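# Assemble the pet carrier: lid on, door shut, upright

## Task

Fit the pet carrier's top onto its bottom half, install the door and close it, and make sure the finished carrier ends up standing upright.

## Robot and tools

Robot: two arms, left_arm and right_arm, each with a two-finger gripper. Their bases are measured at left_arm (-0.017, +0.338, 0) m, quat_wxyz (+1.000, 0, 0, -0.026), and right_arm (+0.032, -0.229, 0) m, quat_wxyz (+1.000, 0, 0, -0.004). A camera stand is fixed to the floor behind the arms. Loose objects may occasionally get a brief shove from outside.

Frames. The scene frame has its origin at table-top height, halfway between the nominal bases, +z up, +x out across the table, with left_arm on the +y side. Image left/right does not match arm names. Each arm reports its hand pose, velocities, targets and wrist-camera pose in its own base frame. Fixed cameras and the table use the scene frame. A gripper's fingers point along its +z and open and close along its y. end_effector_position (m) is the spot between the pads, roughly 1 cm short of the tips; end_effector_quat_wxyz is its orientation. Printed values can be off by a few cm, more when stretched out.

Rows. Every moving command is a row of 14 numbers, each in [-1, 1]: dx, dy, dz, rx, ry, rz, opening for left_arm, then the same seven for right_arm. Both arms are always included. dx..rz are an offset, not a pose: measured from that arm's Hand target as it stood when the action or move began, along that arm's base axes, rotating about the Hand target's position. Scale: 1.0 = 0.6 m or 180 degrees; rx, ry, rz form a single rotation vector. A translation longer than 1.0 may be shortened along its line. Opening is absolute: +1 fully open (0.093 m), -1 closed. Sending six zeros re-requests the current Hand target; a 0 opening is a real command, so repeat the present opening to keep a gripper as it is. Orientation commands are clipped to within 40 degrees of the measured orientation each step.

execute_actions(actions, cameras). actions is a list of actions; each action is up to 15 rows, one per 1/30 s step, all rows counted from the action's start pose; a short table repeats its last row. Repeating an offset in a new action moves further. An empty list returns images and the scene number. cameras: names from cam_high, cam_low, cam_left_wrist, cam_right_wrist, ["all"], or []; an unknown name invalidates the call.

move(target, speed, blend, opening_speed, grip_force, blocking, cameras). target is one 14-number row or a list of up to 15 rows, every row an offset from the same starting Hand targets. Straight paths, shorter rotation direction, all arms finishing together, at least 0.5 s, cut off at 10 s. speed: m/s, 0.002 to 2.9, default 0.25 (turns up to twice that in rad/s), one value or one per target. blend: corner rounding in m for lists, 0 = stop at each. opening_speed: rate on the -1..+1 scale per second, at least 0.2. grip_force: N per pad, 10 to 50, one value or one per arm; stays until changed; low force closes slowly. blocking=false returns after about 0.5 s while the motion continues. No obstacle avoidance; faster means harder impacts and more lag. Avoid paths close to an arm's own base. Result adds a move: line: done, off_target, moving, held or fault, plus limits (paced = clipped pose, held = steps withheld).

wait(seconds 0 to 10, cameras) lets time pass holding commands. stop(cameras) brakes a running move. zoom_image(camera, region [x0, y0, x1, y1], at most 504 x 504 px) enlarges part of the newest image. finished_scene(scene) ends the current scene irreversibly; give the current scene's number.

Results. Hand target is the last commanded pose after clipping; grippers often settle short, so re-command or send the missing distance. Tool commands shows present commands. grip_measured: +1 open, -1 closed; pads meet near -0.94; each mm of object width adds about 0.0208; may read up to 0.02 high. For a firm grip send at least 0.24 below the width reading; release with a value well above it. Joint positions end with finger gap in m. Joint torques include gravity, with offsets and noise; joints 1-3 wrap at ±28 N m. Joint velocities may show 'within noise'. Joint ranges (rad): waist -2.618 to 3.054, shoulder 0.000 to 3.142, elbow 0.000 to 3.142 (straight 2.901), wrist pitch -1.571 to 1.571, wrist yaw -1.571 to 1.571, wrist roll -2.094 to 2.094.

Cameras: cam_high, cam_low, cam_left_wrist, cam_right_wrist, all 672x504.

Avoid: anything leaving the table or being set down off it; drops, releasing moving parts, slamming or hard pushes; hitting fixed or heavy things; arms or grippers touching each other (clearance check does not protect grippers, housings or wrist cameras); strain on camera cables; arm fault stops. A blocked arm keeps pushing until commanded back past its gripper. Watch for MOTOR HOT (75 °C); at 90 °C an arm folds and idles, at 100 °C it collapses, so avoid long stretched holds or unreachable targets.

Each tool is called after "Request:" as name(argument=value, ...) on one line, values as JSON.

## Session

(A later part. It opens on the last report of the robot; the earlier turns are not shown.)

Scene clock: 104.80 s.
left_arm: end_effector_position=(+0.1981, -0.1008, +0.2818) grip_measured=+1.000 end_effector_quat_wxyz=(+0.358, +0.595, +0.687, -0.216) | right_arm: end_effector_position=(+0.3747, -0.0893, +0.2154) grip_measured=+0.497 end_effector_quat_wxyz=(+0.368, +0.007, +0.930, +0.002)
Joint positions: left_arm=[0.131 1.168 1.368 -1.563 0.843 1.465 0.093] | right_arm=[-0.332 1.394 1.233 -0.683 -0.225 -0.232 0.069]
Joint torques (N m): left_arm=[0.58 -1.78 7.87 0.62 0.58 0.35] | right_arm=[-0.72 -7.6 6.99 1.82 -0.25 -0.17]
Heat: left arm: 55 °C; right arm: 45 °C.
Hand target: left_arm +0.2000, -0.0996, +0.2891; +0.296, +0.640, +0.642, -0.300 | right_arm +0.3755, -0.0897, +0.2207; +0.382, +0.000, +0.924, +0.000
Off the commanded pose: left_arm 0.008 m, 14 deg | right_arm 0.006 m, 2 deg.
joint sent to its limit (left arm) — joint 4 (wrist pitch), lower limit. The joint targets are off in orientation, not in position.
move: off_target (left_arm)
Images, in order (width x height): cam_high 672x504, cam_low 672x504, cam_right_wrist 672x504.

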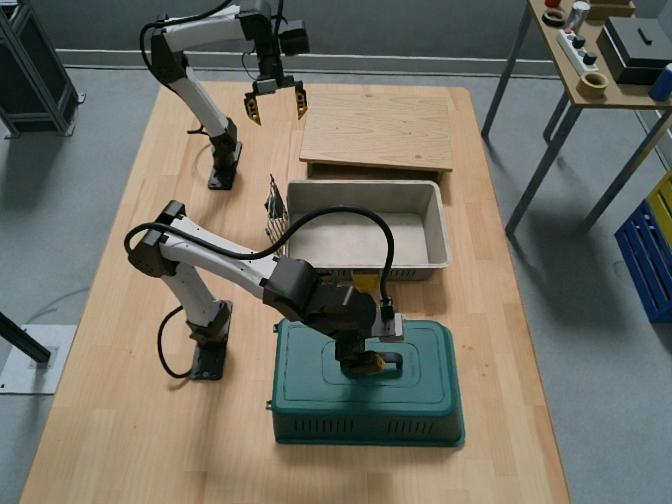

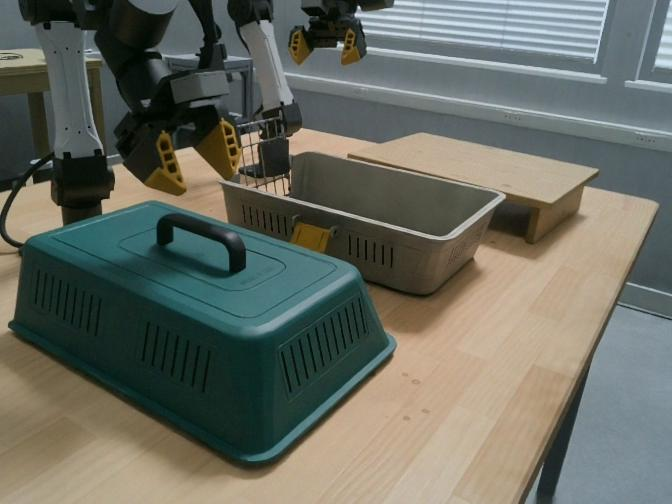

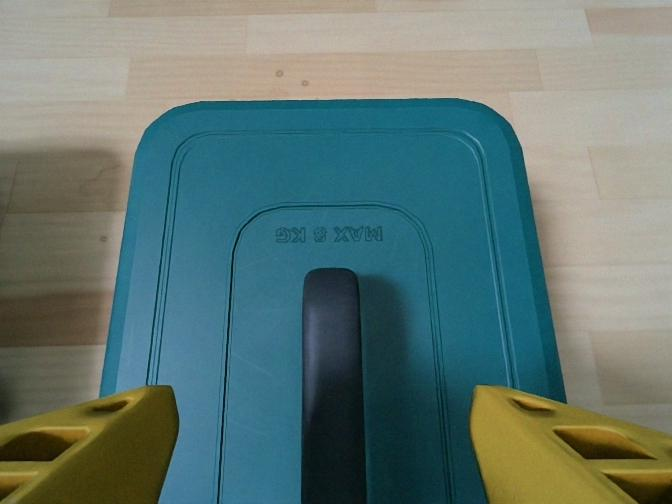

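Request:
move(target=[0,0,0,0,0,0,1,0,-0.005,-0.067,0,0,0,0.5], speed=0.1, cameras=["cam_high","cam_low","cam_right_wrist"])

Request:
zoom_image(camera="cam_low", region=[50, 100, 350, 300])

Request:
zoom_image(camera="cam_high", region=[260, 280, 480, 460])

Scene clock: 111.60 s.
left_arm: end_effector_position=(+0.1981, -0.1008, +0.2818) grip_measured=+1.000 end_effector_quat_wxyz=(+0.358, +0.595, +0.687, -0.216) | right_arm: end_effector_position=(+0.3742, -0.0919, +0.1765) grip_measured=+0.497 end_effector_quat_wxyz=(+0.370, +0.006, +0.929, +0.002)
Joint positions: left_arm=[0.131 1.168 1.368 -1.563 0.843 1.465 0.093] | right_arm=[-0.341 1.394 1.077 -0.526 -0.232 -0.239 0.069]
Joint torques (N m): left_arm=[0.35 -1.81 7.72 0.59 0.61 0.36] | right_arm=[-0.76 -7.25 7.04 1.82 -0.25 -0.16]
Heat: left arm: 55 °C; right arm: 45 °C.
Hand target: left_arm +0.2000, -0.0996, +0.2891; +0.296, +0.640, +0.642, -0.300 | right_arm +0.3755, -0.0927, +0.1806; +0.382, +0.000, +0.924, +0.000
Off the commanded pose: left_arm 0.008 m, 14 deg | right_arm 0.004 m, 2 deg.
joint sent to its limit (left arm) — joint 4 (wrist pitch), lower limit. The joint targets are off in orientation, not in position.
move: off_target (left_arm)
Images, in order (width x height): cam_high 672x504, cam_low 672x504, cam_right_wrist 672x504.

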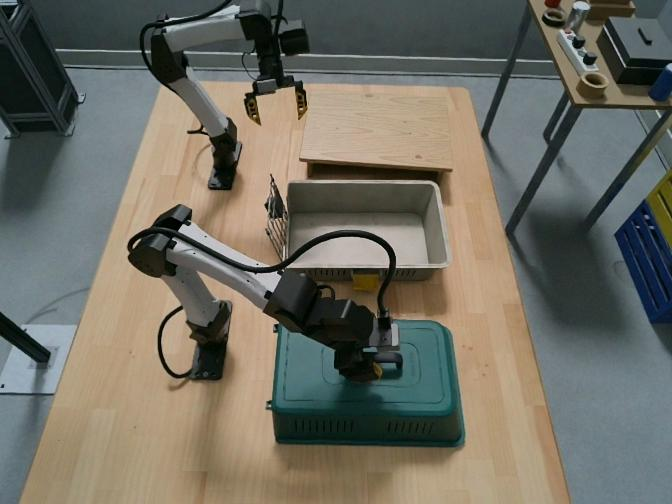

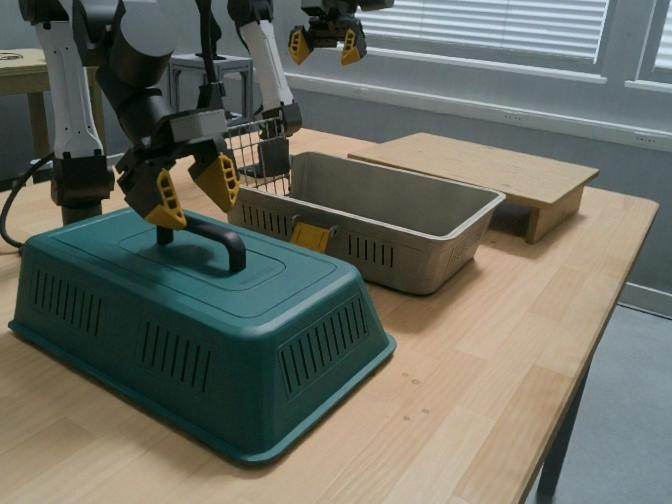

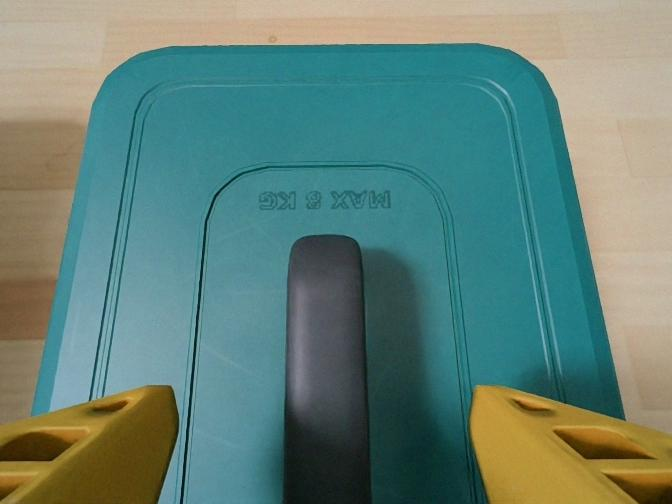

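Scaled by 1.680 from the camera's 672x504 image, which has a finer 960x720 frame.

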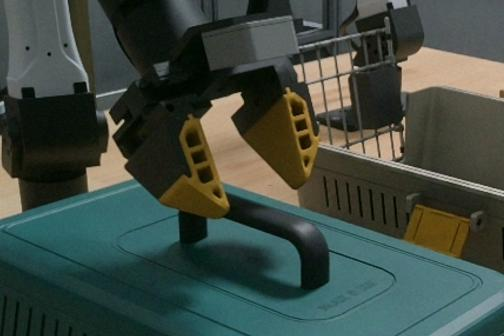

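Scaled by 2.291 from the camera's 672x504 image, which has a finer 960x720 frame.

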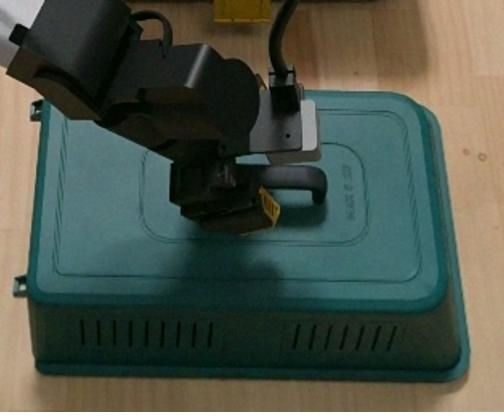

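Request:
move(target=[0,0,0,0,0,0,1,0.0,0,-0.042,0,0,0,0.5], speed=0.1, cameras=["cam_high","cam_low","cam_right_wrist"])

Request:
zoom_image(camera="cam_low", region=[50, 100, 350, 300])

Request:
zoom_image(camera="cam_high", region=[260, 280, 480, 460])

Scene clock: 116.10 s.
left_arm: end_effector_position=(+0.1981, -0.1008, +0.2818) grip_measured=+1.000 end_effector_quat_wxyz=(+0.358, +0.595, +0.687, -0.216) | right_arm: end_effector_position=(+0.3738, -0.0918, +0.1560) grip_measured=+0.497 end_effector_quat_wxyz=(+0.376, +0.005, +0.927, +0.000)
Joint positions: left_arm=[0.131 1.168 1.368 -1.563 0.843 1.465 0.093] | right_arm=[-0.341 1.394 0.987 -0.423 -0.232 -0.24 0.069]
Joint torques (N m): left_arm=[0.43 -1.83 7.87 0.56 0.59 0.37] | right_arm=[-0.76 -5.93 6.97 1.86 -0.25 -0.17]
Heat: left arm: 55 °C; right arm: 44 °C.
Hand target: left_arm +0.2000, -0.0996, +0.2891; +0.296, +0.640, +0.642, -0.300 | right_arm +0.3755, -0.0928, +0.1554; +0.383, +0.000, +0.924, +0.000
Off the commanded pose: left_arm 0.008 m, 14 deg | right_arm 0.002 m, 1 deg.
joint sent to its limit (left arm) — joint 4 (wrist pitch), lower limit. The joint targets are off in orientation, not in position.
move: off_target (left_arm)
Images, in order (width x height): cam_high 672x504, cam_low 672x504, cam_right_wrist 672x504.

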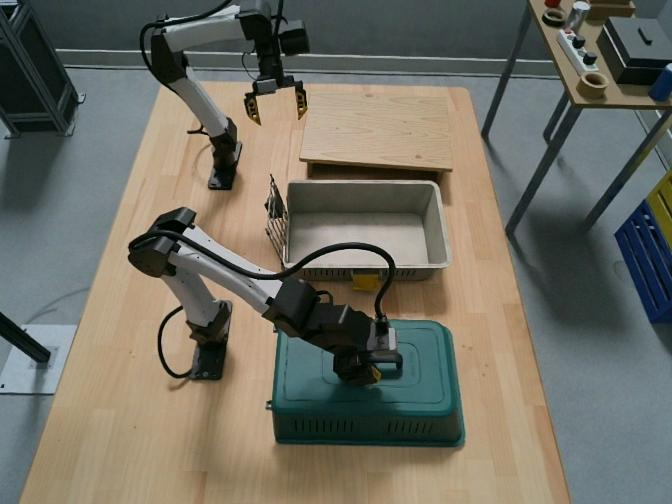

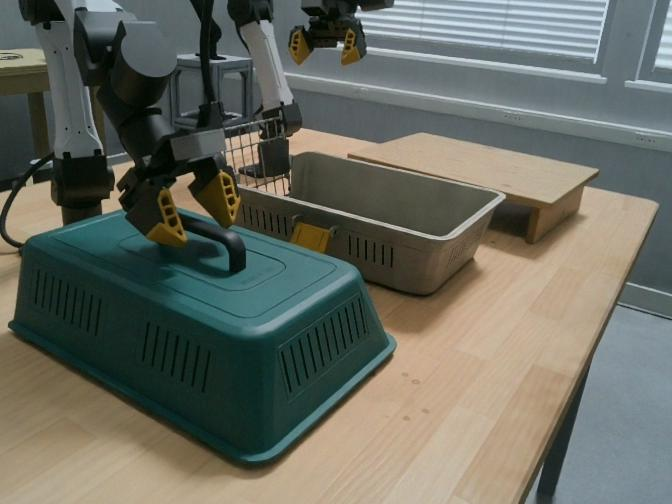

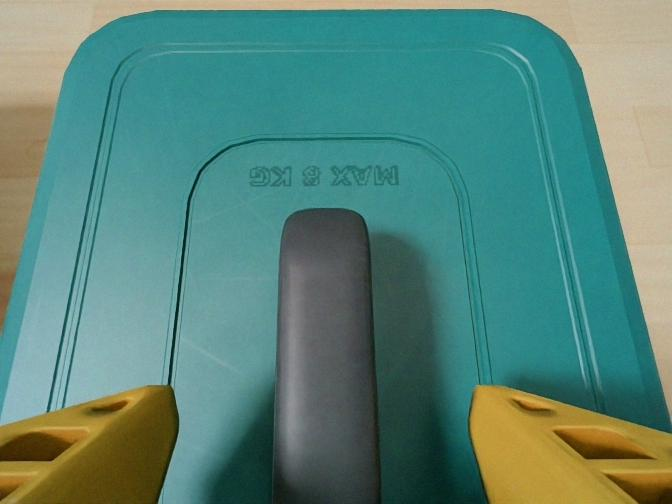

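Scaled by 1.680 from the camera's 672x504 image, which has a finer 960x720 frame.

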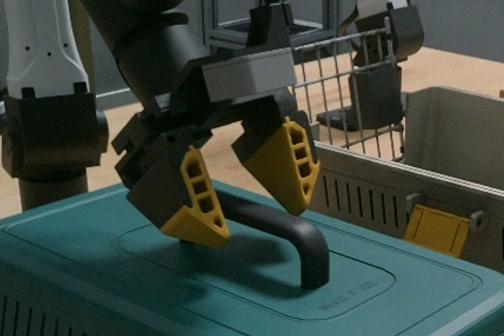

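Scaled by 2.291 from the camera's 672x504 image, which has a finer 960x720 frame.

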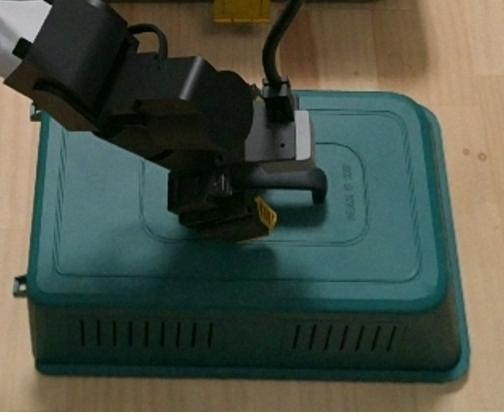

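Request:
move(target=[[0,0,0,0,0,0,1,0.0,0,-0.02,0,0,0,0.5],[0,0,0,0,0,0,1,0.0,0,-0.02,0,0,0,-1]], speed=0.1, opening_speed=0.7, cameras=["cam_high","cam_low","cam_right_wrist"])

Request:
zoom_image(camera="cam_low", region=[50, 100, 350, 300])

Scene clock: 121.70 s.
left_arm: end_effector_position=(+0.1981, -0.1008, +0.2818) grip_measured=+1.000 end_effector_quat_wxyz=(+0.358, +0.595, +0.687, -0.216) | right_arm: end_effector_position=(+0.3740, -0.0915, +0.1462) grip_measured=-0.603 end_effector_quat_wxyz=(+0.378, +0.001, +0.926, -0.001)
Joint positions: left_arm=[0.131 1.168 1.368 -1.563 0.843 1.465 0.093] | right_arm=[-0.341 1.399 0.947 -0.371 -0.234 -0.246 0.016]
Joint torques (N m): left_arm=[0.54 -1.87 7.86 0.61 0.58 0.35] | right_arm=[-0.79 -5.45 6.87 1.85 -0.24 -0.11]
Heat: left arm: 55 °C; right arm: 44 °C.
Hand target: left_arm +0.2000, -0.0996, +0.2891; +0.296, +0.640, +0.642, -0.300 | right_arm +0.3755, -0.0928, +0.1435; +0.383, +0.000, +0.924, +0.000
Off the commanded pose: left_arm 0.008 m, 14 deg | right_arm 0.003 m, 1 deg.
joint sent to its limit (left arm) — joint 4 (wrist pitch), lower limit. The joint targets are off in orientation, not in position.
move: off_target (left_arm)
Images, in order (width x height): cam_high 672x504, cam_low 672x504, cam_right_wrist 672x504.

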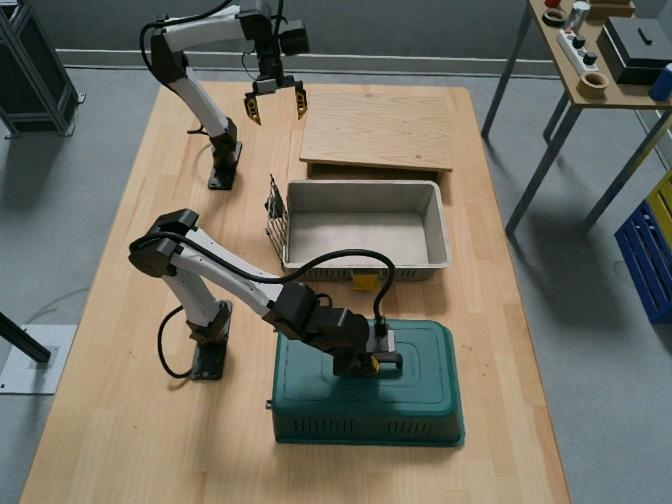

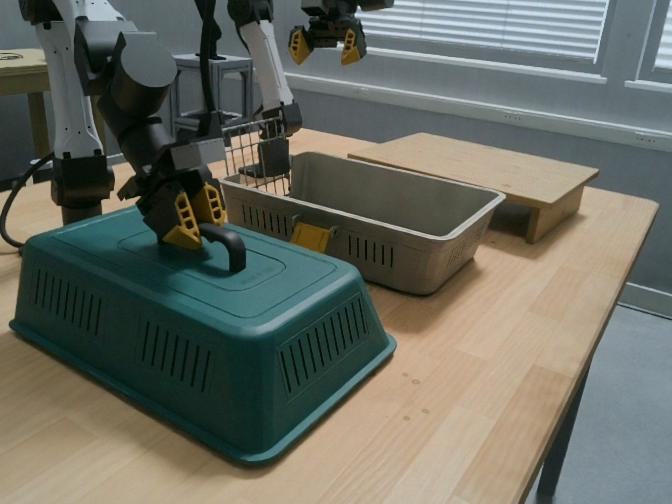

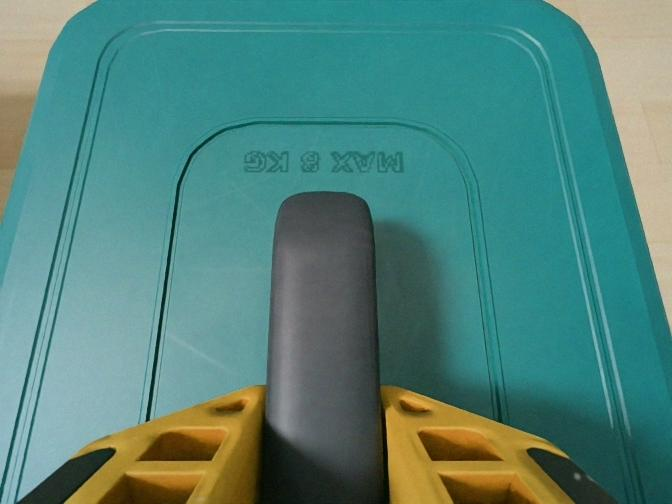

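Scaled by 1.680 from the camera's 672x504 image, which has a finer 960x720 frame.

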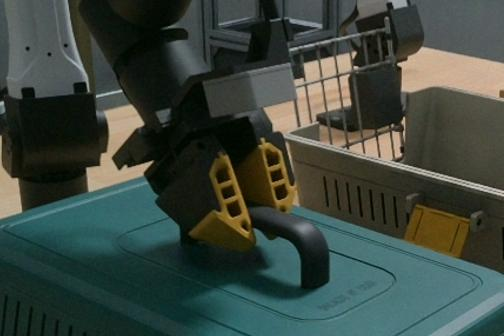

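Request:
move(target=[0,0,0,0,0,0,1,0.0,0,0.08,0,0,0,-1], speed=0.06, cameras=["cam_low","cam_right_wrist"])

Scene clock: 125.00 s.
left_arm: end_effector_position=(+0.1981, -0.1008, +0.2818) grip_measured=+1.000 end_effector_quat_wxyz=(+0.358, +0.595, +0.687, -0.216) | right_arm: end_effector_position=(+0.3647, -0.0882, +0.1606) grip_measured=-0.610 end_effector_quat_wxyz=(+0.344, +0.005, +0.939, +0.011)
Joint positions: left_arm=[0.131 1.168 1.368 -1.563 0.843 1.465 0.093] | right_arm=[-0.341 1.399 1.054 -0.556 -0.234 -0.249 0.016]
Joint torques (N m): left_arm=[0.42 -1.78 7.88 0.61 0.58 0.4] | right_arm=[-0.79 -8.5 12.66 1.62 -0.24 -0.09]
Heat: left arm: 55 °C; right arm: 45 °C.
Hand target: left_arm +0.2000, -0.0996, +0.2891; +0.296, +0.640, +0.642, -0.300 | right_arm +0.3756, -0.0928, +0.1915; +0.383, +0.000, +0.924, +0.000
Off the commanded pose: left_arm 0.008 m, 14 deg | right_arm 0.033 m, 5 deg.
joint sent to its limit (left arm) — joint 4 (wrist pitch), lower limit. The joint targets are off in orientation, not in position.
move: off_target (left_arm, right_arm)
Images, in order (width x height): cam_low 672x504, cam_right_wrist 672x504.

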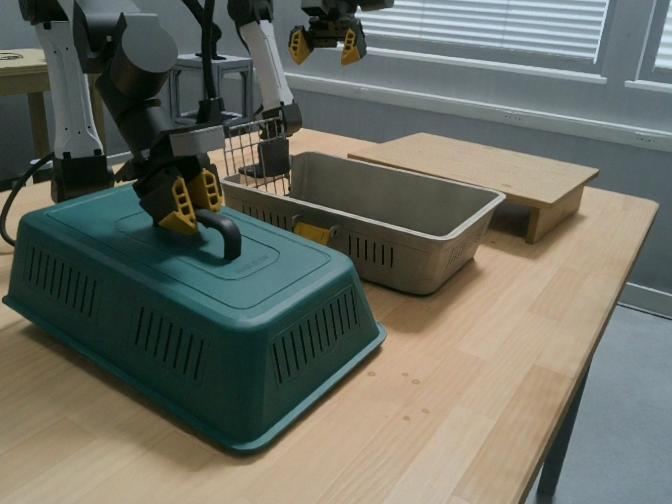

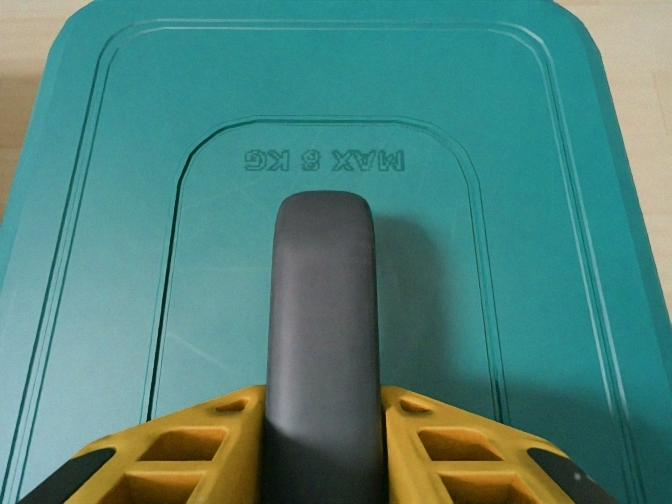

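Request:
move(target=[0,0,0,0,0,0,1,0.01,0,0.24,0,-0.027,0,-1], speed=0.08, cameras=["cam_low","cam_high","cam_left_wrist"])

Scene clock: 129.30 s.
left_arm: end_effector_position=(+0.1981, -0.1008, +0.2818) grip_measured=+1.000 end_effector_quat_wxyz=(+0.358, +0.595, +0.687, -0.216) | right_arm: end_effector_position=(+0.3689, -0.0900, +0.3015) grip_measured=-0.610 end_effector_quat_wxyz=(+0.368, +0.004, +0.930, +0.007)
Joint positions: left_arm=[0.131 1.168 1.368 -1.563 0.843 1.465 0.093] | right_arm=[-0.347 1.462 1.647 -1.036 -0.245 -0.245 0.016]
Joint torques (N m): left_arm=[0.44 -1.89 7.86 0.63 0.57 0.38] | right_arm=[-0.79 -7.12 12.37 2.11 -0.39 0.05]
Heat: left arm: 56 °C; right arm: 46 °C.
Hand target: left_arm +0.2000, -0.0996, +0.2891; +0.296, +0.640, +0.642, -0.300 | right_arm +0.3816, -0.0928, +0.3353; +0.421, +0.000, +0.907, +0.000
Off the commanded pose: left_arm 0.008 m, 14 deg | right_arm 0.036 m, 7 deg.
joint sent to its limit (left arm) — joint 4 (wrist pitch), lower limit. The joint targets are off in orientation, not in position.
move: off_target (left_arm, right_arm)
Images, in order (width x height): cam_high 672x504, cam_low 672x504, cam_left_wrist 672x504.

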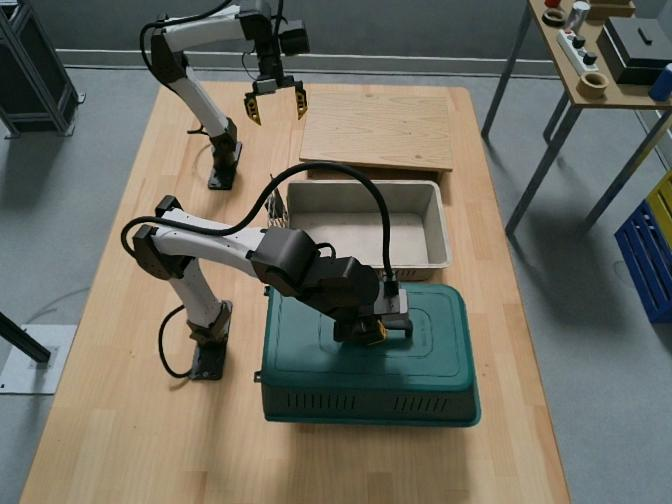

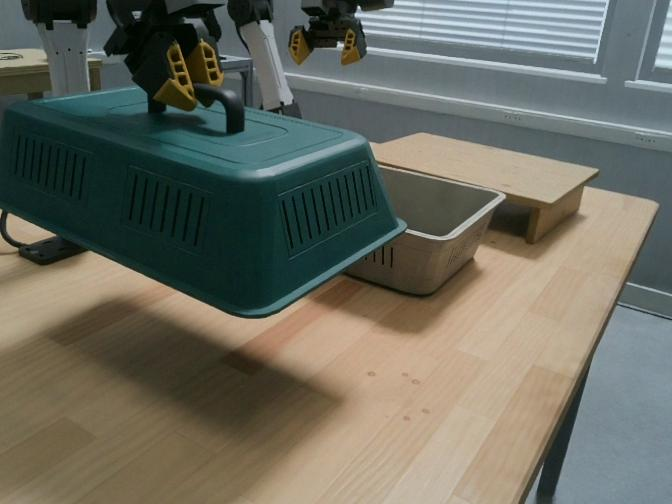

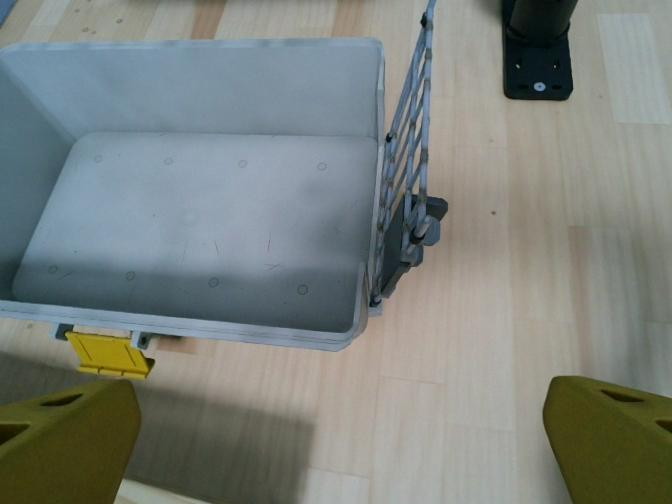

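Request:
move(target=[-0.117,-0.167,0.033,0.0258,0.0112,0.3055,-1,0,0,0.065,0,0,0,-1], speed=0.2, cameras=["cam_low","cam_high","cam_left_wrist"])

Scene clock: 142.30 s.
left_arm: end_effector_position=(+0.1283, -0.1984, +0.2990) grip_measured=-0.981 end_effector_quat_wxyz=(+0.355, +0.289, +0.883, -0.109) | right_arm: end_effector_position=(+0.3709, -0.0907, +0.3422) grip_measured=-0.610 end_effector_quat_wxyz=(+0.369, +0.004, +0.930, +0.007)
Joint positions: left_arm=[-1.323 1.028 1.383 -1.3 -0.466 -0.537 0] | right_arm=[-0.347 1.551 1.914 -1.211 -0.245 -0.245 0.016]
Joint torques (N m): left_arm=[-0.39 -0.68 8.43 1.46 -0.46 -0.01] | right_arm=[-0.79 -7.27 11.84 2.1 -0.38 0.05]
Heat: left arm: 56 °C; right arm: 50 °C.
Hand target: left_arm +0.1298, -0.1998, +0.3088; +0.365, +0.277, +0.881, -0.115 | right_arm +0.3816, -0.0928, +0.3743; +0.421, +0.000, +0.907, +0.000
Off the commanded pose: left_arm 0.010 m, 2 deg | right_arm 0.034 m, 7 deg.
move: off_target (right_arm)
Images, in order (width x height): cam_high 672x504, cam_low 672x504, cam_left_wrist 672x504.

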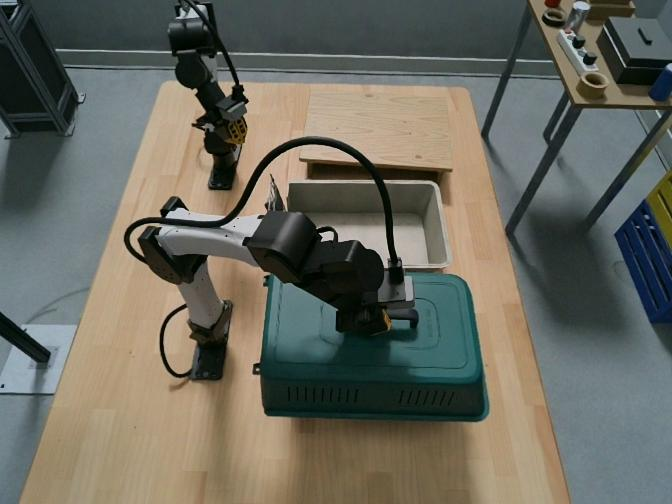

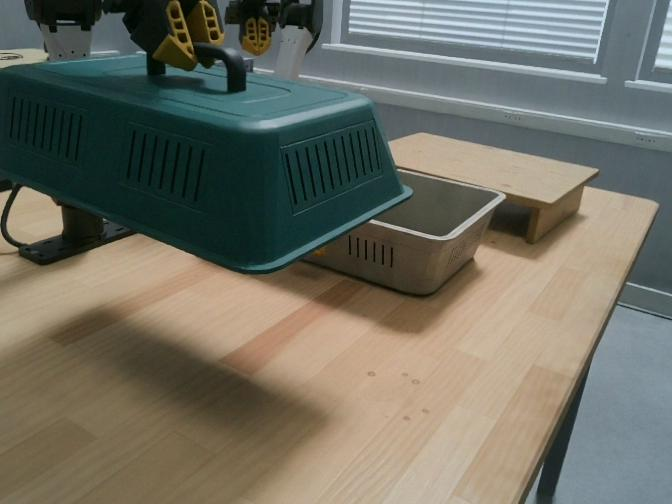

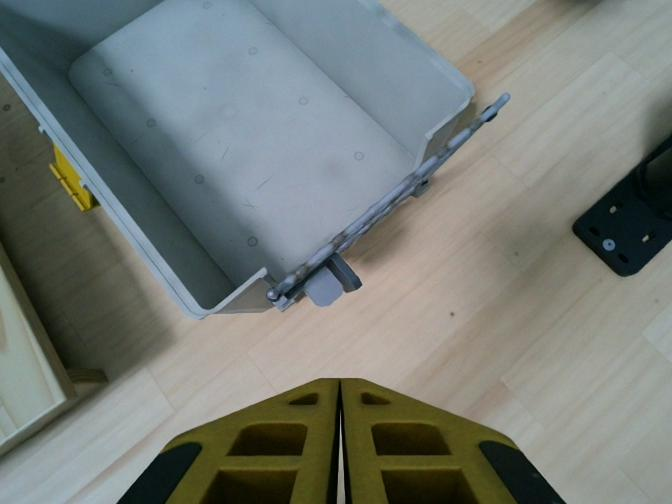

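Request:
move(target=[0,0,0,0,0,0,-1,0.01,0.558,0,0,0,0,-1], speed=0.12, cameras=["cam_low","cam_high","cam_left_wrist"])

Request:
zoom_image(camera="cam_high", region=[240, 130, 480, 290])

Request:
zoom_image(camera="cam_left_wrist", region=[200, 40, 560, 340])

Scene clock: 149.97 s.
left_arm: end_effector_position=(+0.1284, -0.1983, +0.2990) grip_measured=-0.981 end_effector_quat_wxyz=(+0.355, +0.288, +0.883, -0.108) | right_arm: end_effector_position=(+0.3800, +0.2435, +0.3479) grip_measured=-0.610 end_effector_quat_wxyz=(+0.380, -0.025, +0.925, -0.016)
Joint positions: left_arm=[-1.323 1.028 1.383 -1.301 -0.467 -0.538 0] | right_arm=[0.753 2.029 2.57 -1.494 0.511 0.533 0.016]
Joint torques (N m): left_arm=[-0.53 -1.05 8.36 1.5 -0.42 -0.01] | right_arm=[-0.34 -11.04 10.3 1.78 0.69 0.06]
Heat: left arm: 56 °C; right arm: 50 °C.
Hand target: left_arm +0.1298, -0.1998, +0.3088; +0.365, +0.277, +0.881, -0.115 | right_arm +0.3876, +0.2421, +0.3744; +0.421, +0.000, +0.907, +0.000
Off the commanded pose: left_arm 0.010 m, 2 deg | right_arm 0.028 m, 6 deg.
move: off_target (right_arm)
Images, in order (width x height): cam_high 672x504, cam_low 672x504, cam_left_wrist 672x504.

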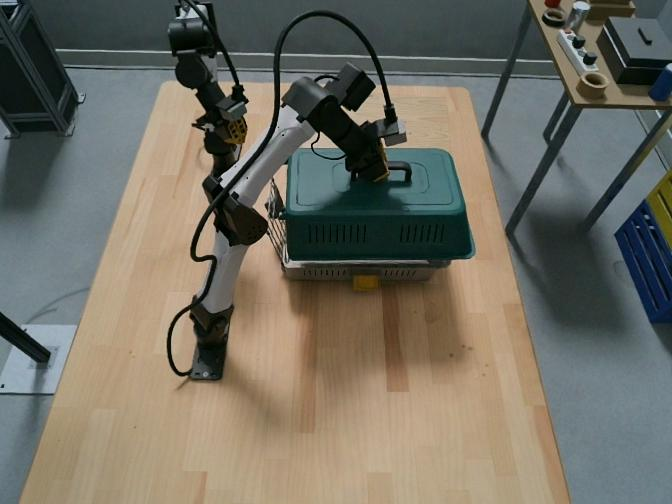

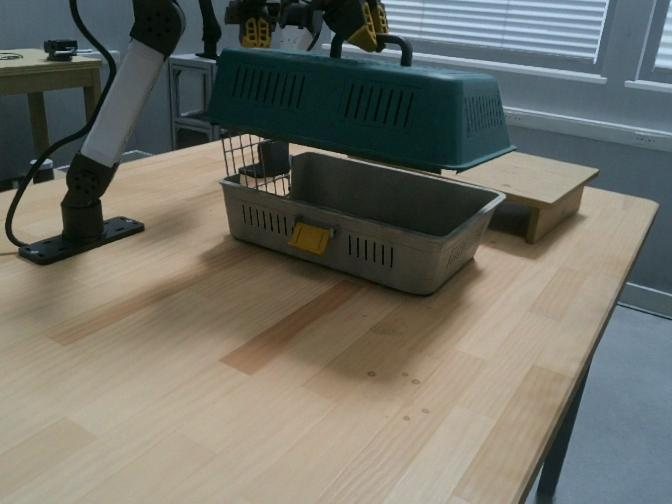

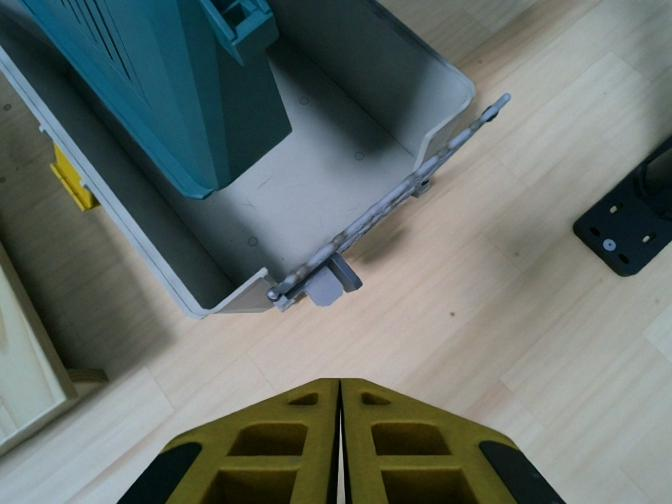

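Scaled by 2.100 from the camera's 672x504 image, which has a finer 960x720 frame.

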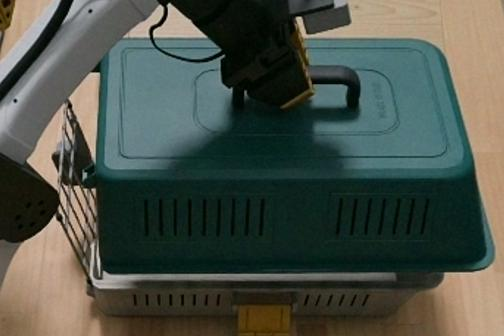

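Scaled by 1.400 from the camera's 672x504 image, which has a finer 960x720 frame.

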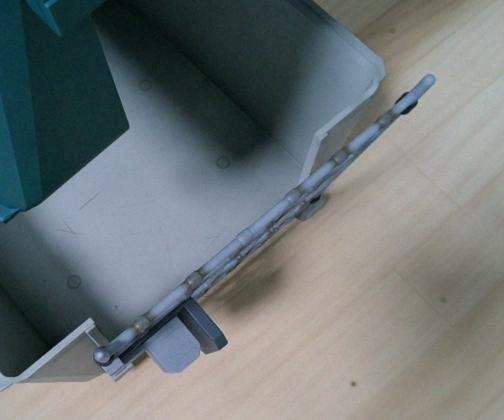

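Request:
move(target=[0.0875,-0.149,-0.198,0,0,0,-1,0,0,0,0,0,0,-1], speed=0.12, cameras=["cam_low","cam_high","cam_left_wrist"])

Request:
zoom_image(camera="cam_high", region=[180, 100, 380, 290])

Request:
zoom_image(camera="cam_low", region=[180, 80, 380, 230])

Scene clock: 157.90 s.
left_arm: end_effector_position=(+0.1795, -0.2849, +0.1898) grip_measured=-0.981 end_effector_quat_wxyz=(+0.361, +0.276, +0.884, -0.109) | right_arm: end_effector_position=(+0.3798, +0.2433, +0.3477) grip_measured=-0.610 end_effector_quat_wxyz=(+0.379, -0.025, +0.925, -0.016)
Joint positions: left_arm=[-1.212 1.245 1.024 -0.677 -0.416 -0.46 0] | right_arm=[0.753 2.029 2.57 -1.495 0.511 0.534 0.016]
Joint torques (N m): left_arm=[0.66 -3.99 6.53 1.91 -0.15 0.29] | right_arm=[-0.29 -11 10.37 1.77 0.69 0.06]
Heat: left arm: 56 °C; right arm: 49 °C.
Hand target: left_arm +0.1823, -0.2892, +0.1901; +0.365, +0.277, +0.881, -0.115 | right_arm +0.3875, +0.2421, +0.3743; +0.421, +0.000, +0.907, +0.000
Off the commanded pose: left_arm 0.005 m, 1 deg | right_arm 0.028 m, 6 deg.
move: off_target (right_arm)
Images, in order (width x height): cam_high 672x504, cam_low 672x504, cam_left_wrist 672x504.

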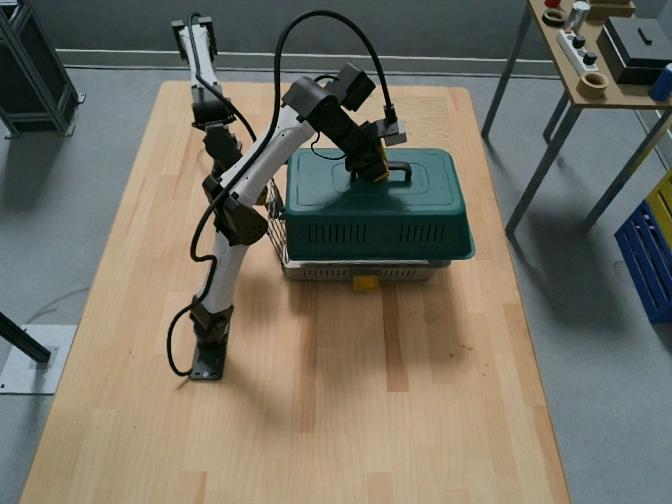

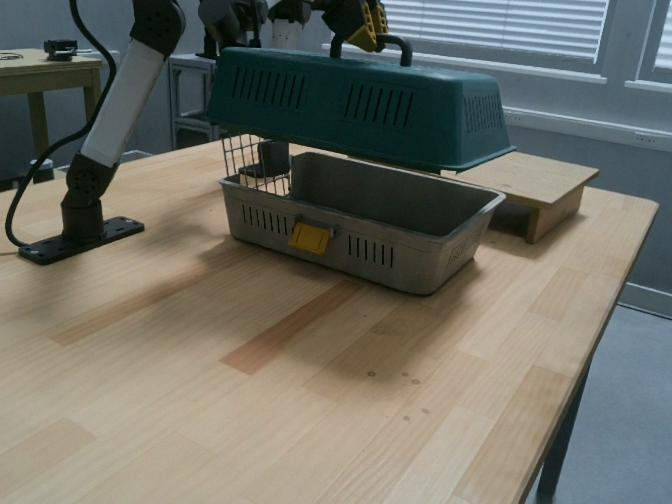

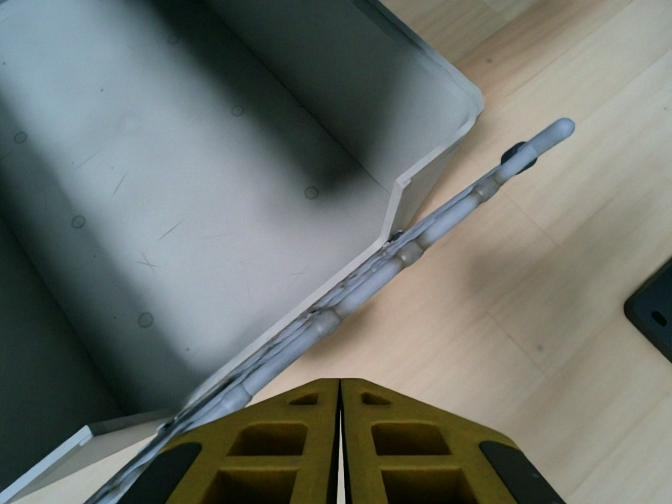

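Scaled by 2.520 from the camera's 672x504 image, which has a finer 960x720 frame.

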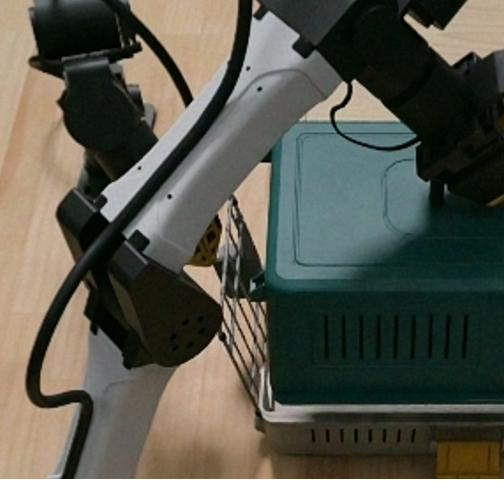

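Scaled by 2.520 from the camera's 672x504 image, which has a finer 960x720 frame.

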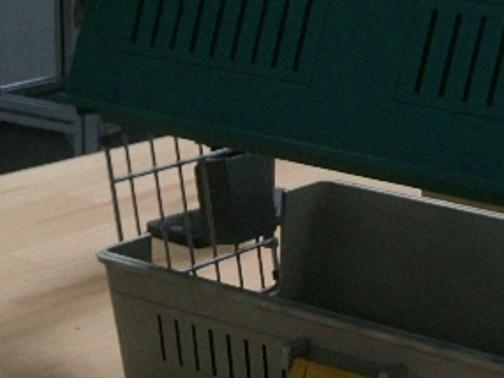

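Request:
move(target=[0.03,-0.035,0,0,0,0,-1,0,0,0,0,0,0,-1], speed=0.06, cameras=["cam_low","cam_high","cam_left_wrist"])

Request:
zoom_image(camera="cam_high", region=[180, 100, 380, 290])

Request:
zoom_image(camera="cam_low", region=[180, 80, 380, 230])

Scene clock: 164.10 s.
left_arm: end_effector_position=(+0.1937, -0.2978, +0.1755) grip_measured=-0.981 end_effector_quat_wxyz=(+0.349, +0.281, +0.889, -0.096) | right_arm: end_effector_position=(+0.3798, +0.2433, +0.3477) grip_measured=-0.610 end_effector_quat_wxyz=(+0.379, -0.025, +0.925, -0.016)
Joint positions: left_arm=[-1.177 1.338 1.052 -0.638 -0.393 -0.432 0] | right_arm=[0.753 2.029 2.57 -1.495 0.511 0.534 0.016]
Joint torques (N m): left_arm=[0.62 -4.52 9.91 1.9 -0.16 0.34] | right_arm=[-0.31 -11.04 10.37 1.77 0.68 0.05]
Heat: left arm: 56 °C; right arm: 49 °C.
Hand target: left_arm +0.2004, -0.3101, +0.1900; +0.365, +0.277, +0.881, -0.115 | right_arm +0.3875, +0.2421, +0.3743; +0.421, +0.000, +0.907, +0.000
Off the commanded pose: left_arm 0.020 m, 3 deg | right_arm 0.028 m, 6 deg.
move: off_target (left_arm, right_arm)
Images, in order (width x height): cam_high 672x504, cam_low 672x504, cam_left_wrist 672x504.

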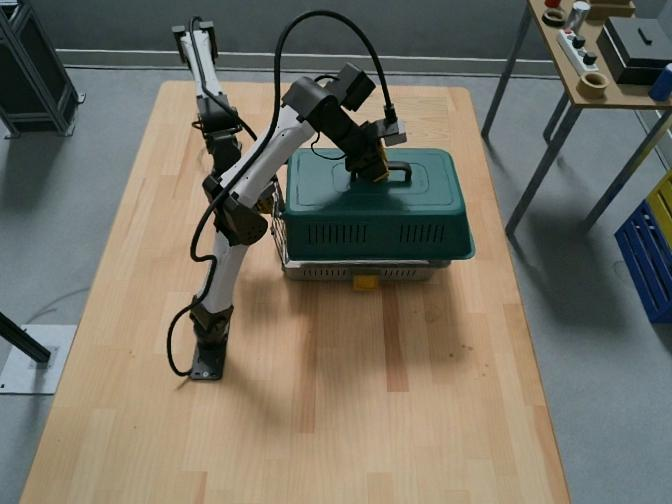

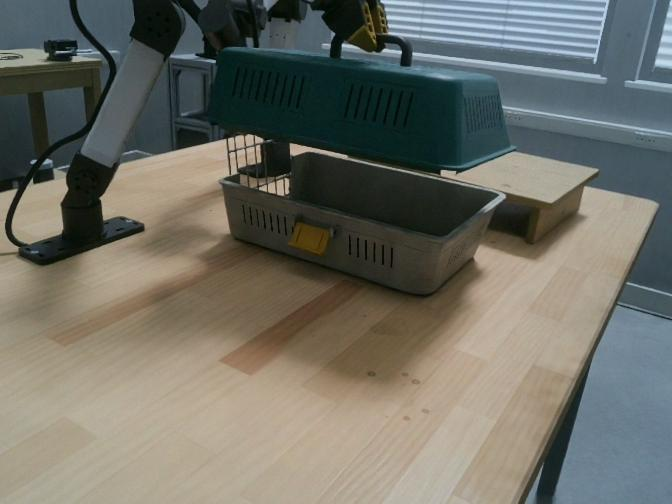

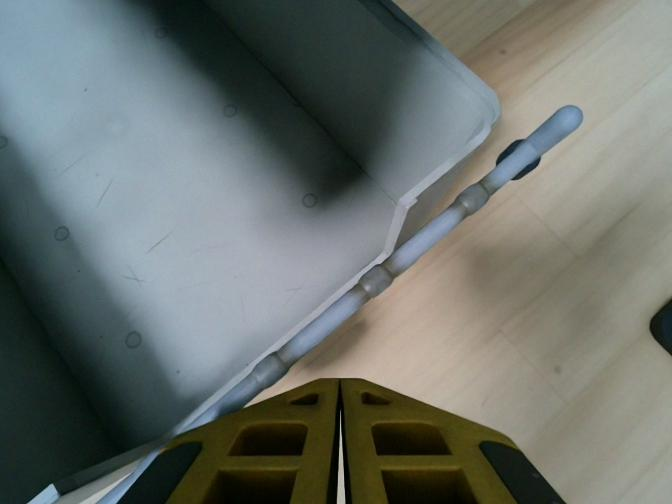

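Scaled by 2.520 from the camera's 672x504 image, which has a finer 960x720 frame.

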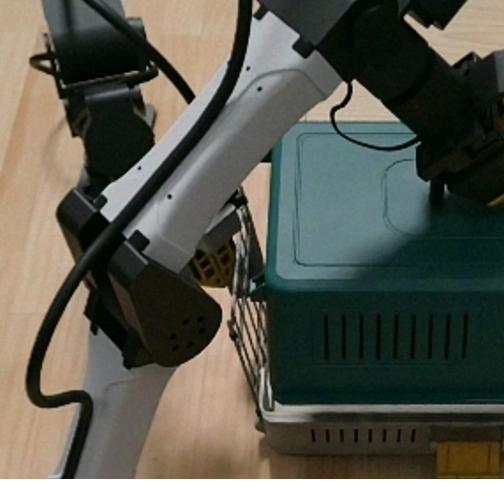

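Scaled by 2.520 from the camera's 672x504 image, which has a finer 960x720 frame.

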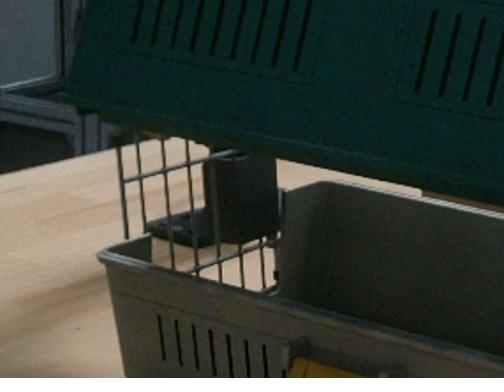

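Request:
move(target=[0.012,-0.004,0.01,0,0,0,-1,0,0,0,0,0,0,-1], speed=0.05, cameras=["cam_low","cam_high","cam_left_wrist"])

Request:
zoom_image(camera="cam_high", region=[230, 150, 330, 290])

Request:
zoom_image(camera="cam_low", region=[180, 80, 380, 230])

Scene clock: 169.23 s.
left_arm: end_effector_position=(+0.2017, -0.3025, +0.1829) grip_measured=-0.981 end_effector_quat_wxyz=(+0.353, +0.279, +0.888, -0.100) | right_arm: end_effector_position=(+0.3798, +0.2433, +0.3477) grip_measured=-0.610 end_effector_quat_wxyz=(+0.379, -0.025, +0.925, -0.016)
Joint positions: left_arm=[-1.156 1.357 1.088 -0.638 -0.38 -0.414 0] | right_arm=[0.753 2.029 2.57 -1.495 0.511 0.534 0.016]
Joint torques (N m): left_arm=[0.57 -4.63 9.96 1.81 -0.12 0.33] | right_arm=[-0.34 -11.04 10.43 1.77 0.69 0.04]
Heat: left arm: 57 °C; right arm: 49 °C.
Hand target: left_arm +0.2075, -0.3126, +0.1959; +0.365, +0.277, +0.881, -0.115 | right_arm +0.3875, +0.2421, +0.3743; +0.421, +0.000, +0.907, +0.000
Off the commanded pose: left_arm 0.017 m, 2 deg | right_arm 0.028 m, 6 deg.
move: off_target (left_arm, right_arm)
Images, in order (width x height): cam_high 672x504, cam_low 672x504, cam_left_wrist 672x504.

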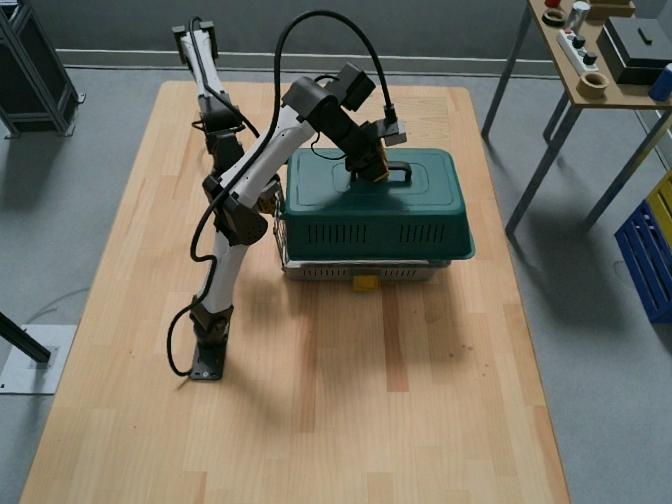

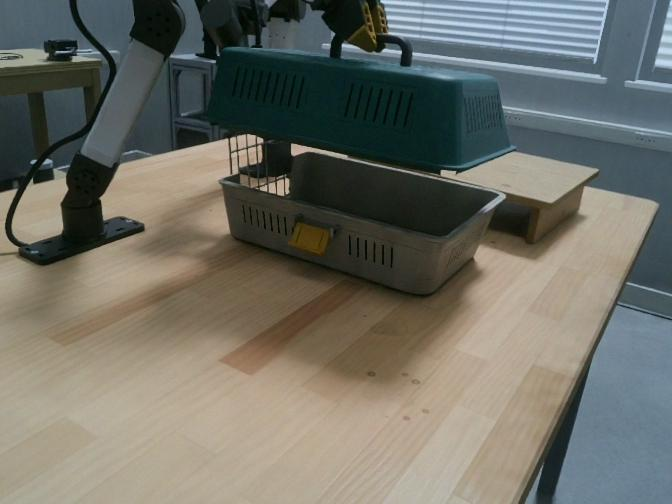

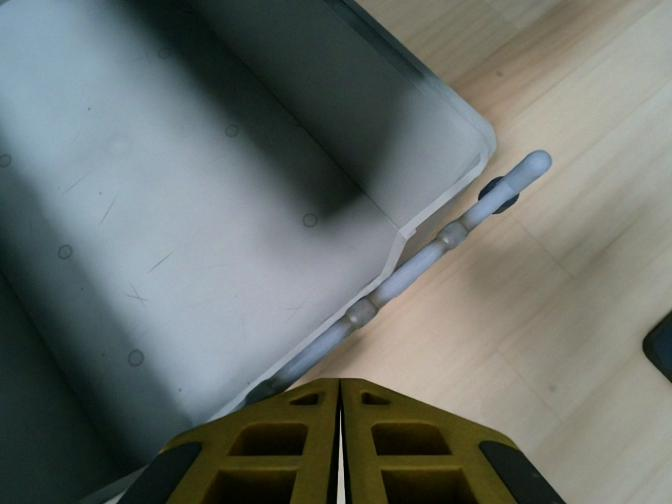

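Scaled by 3.600 from the camera's 672x504 image, which has a finer 960x720 frame.

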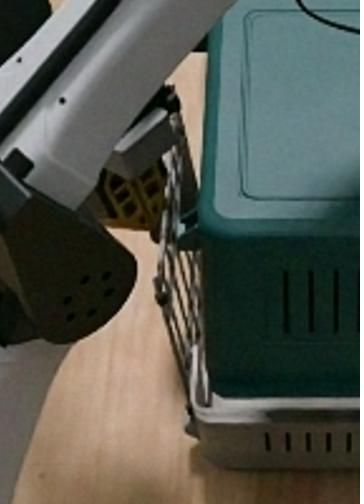

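Scaled by 2.520 from the camera's 672x504 image, which has a finer 960x720 frame.

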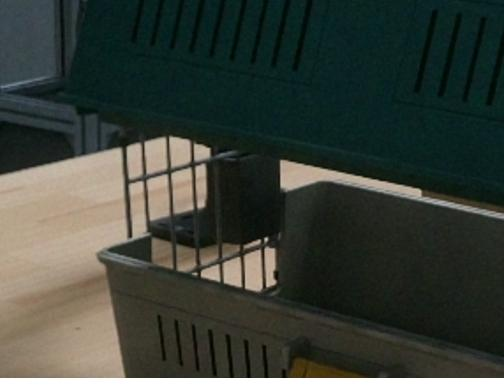

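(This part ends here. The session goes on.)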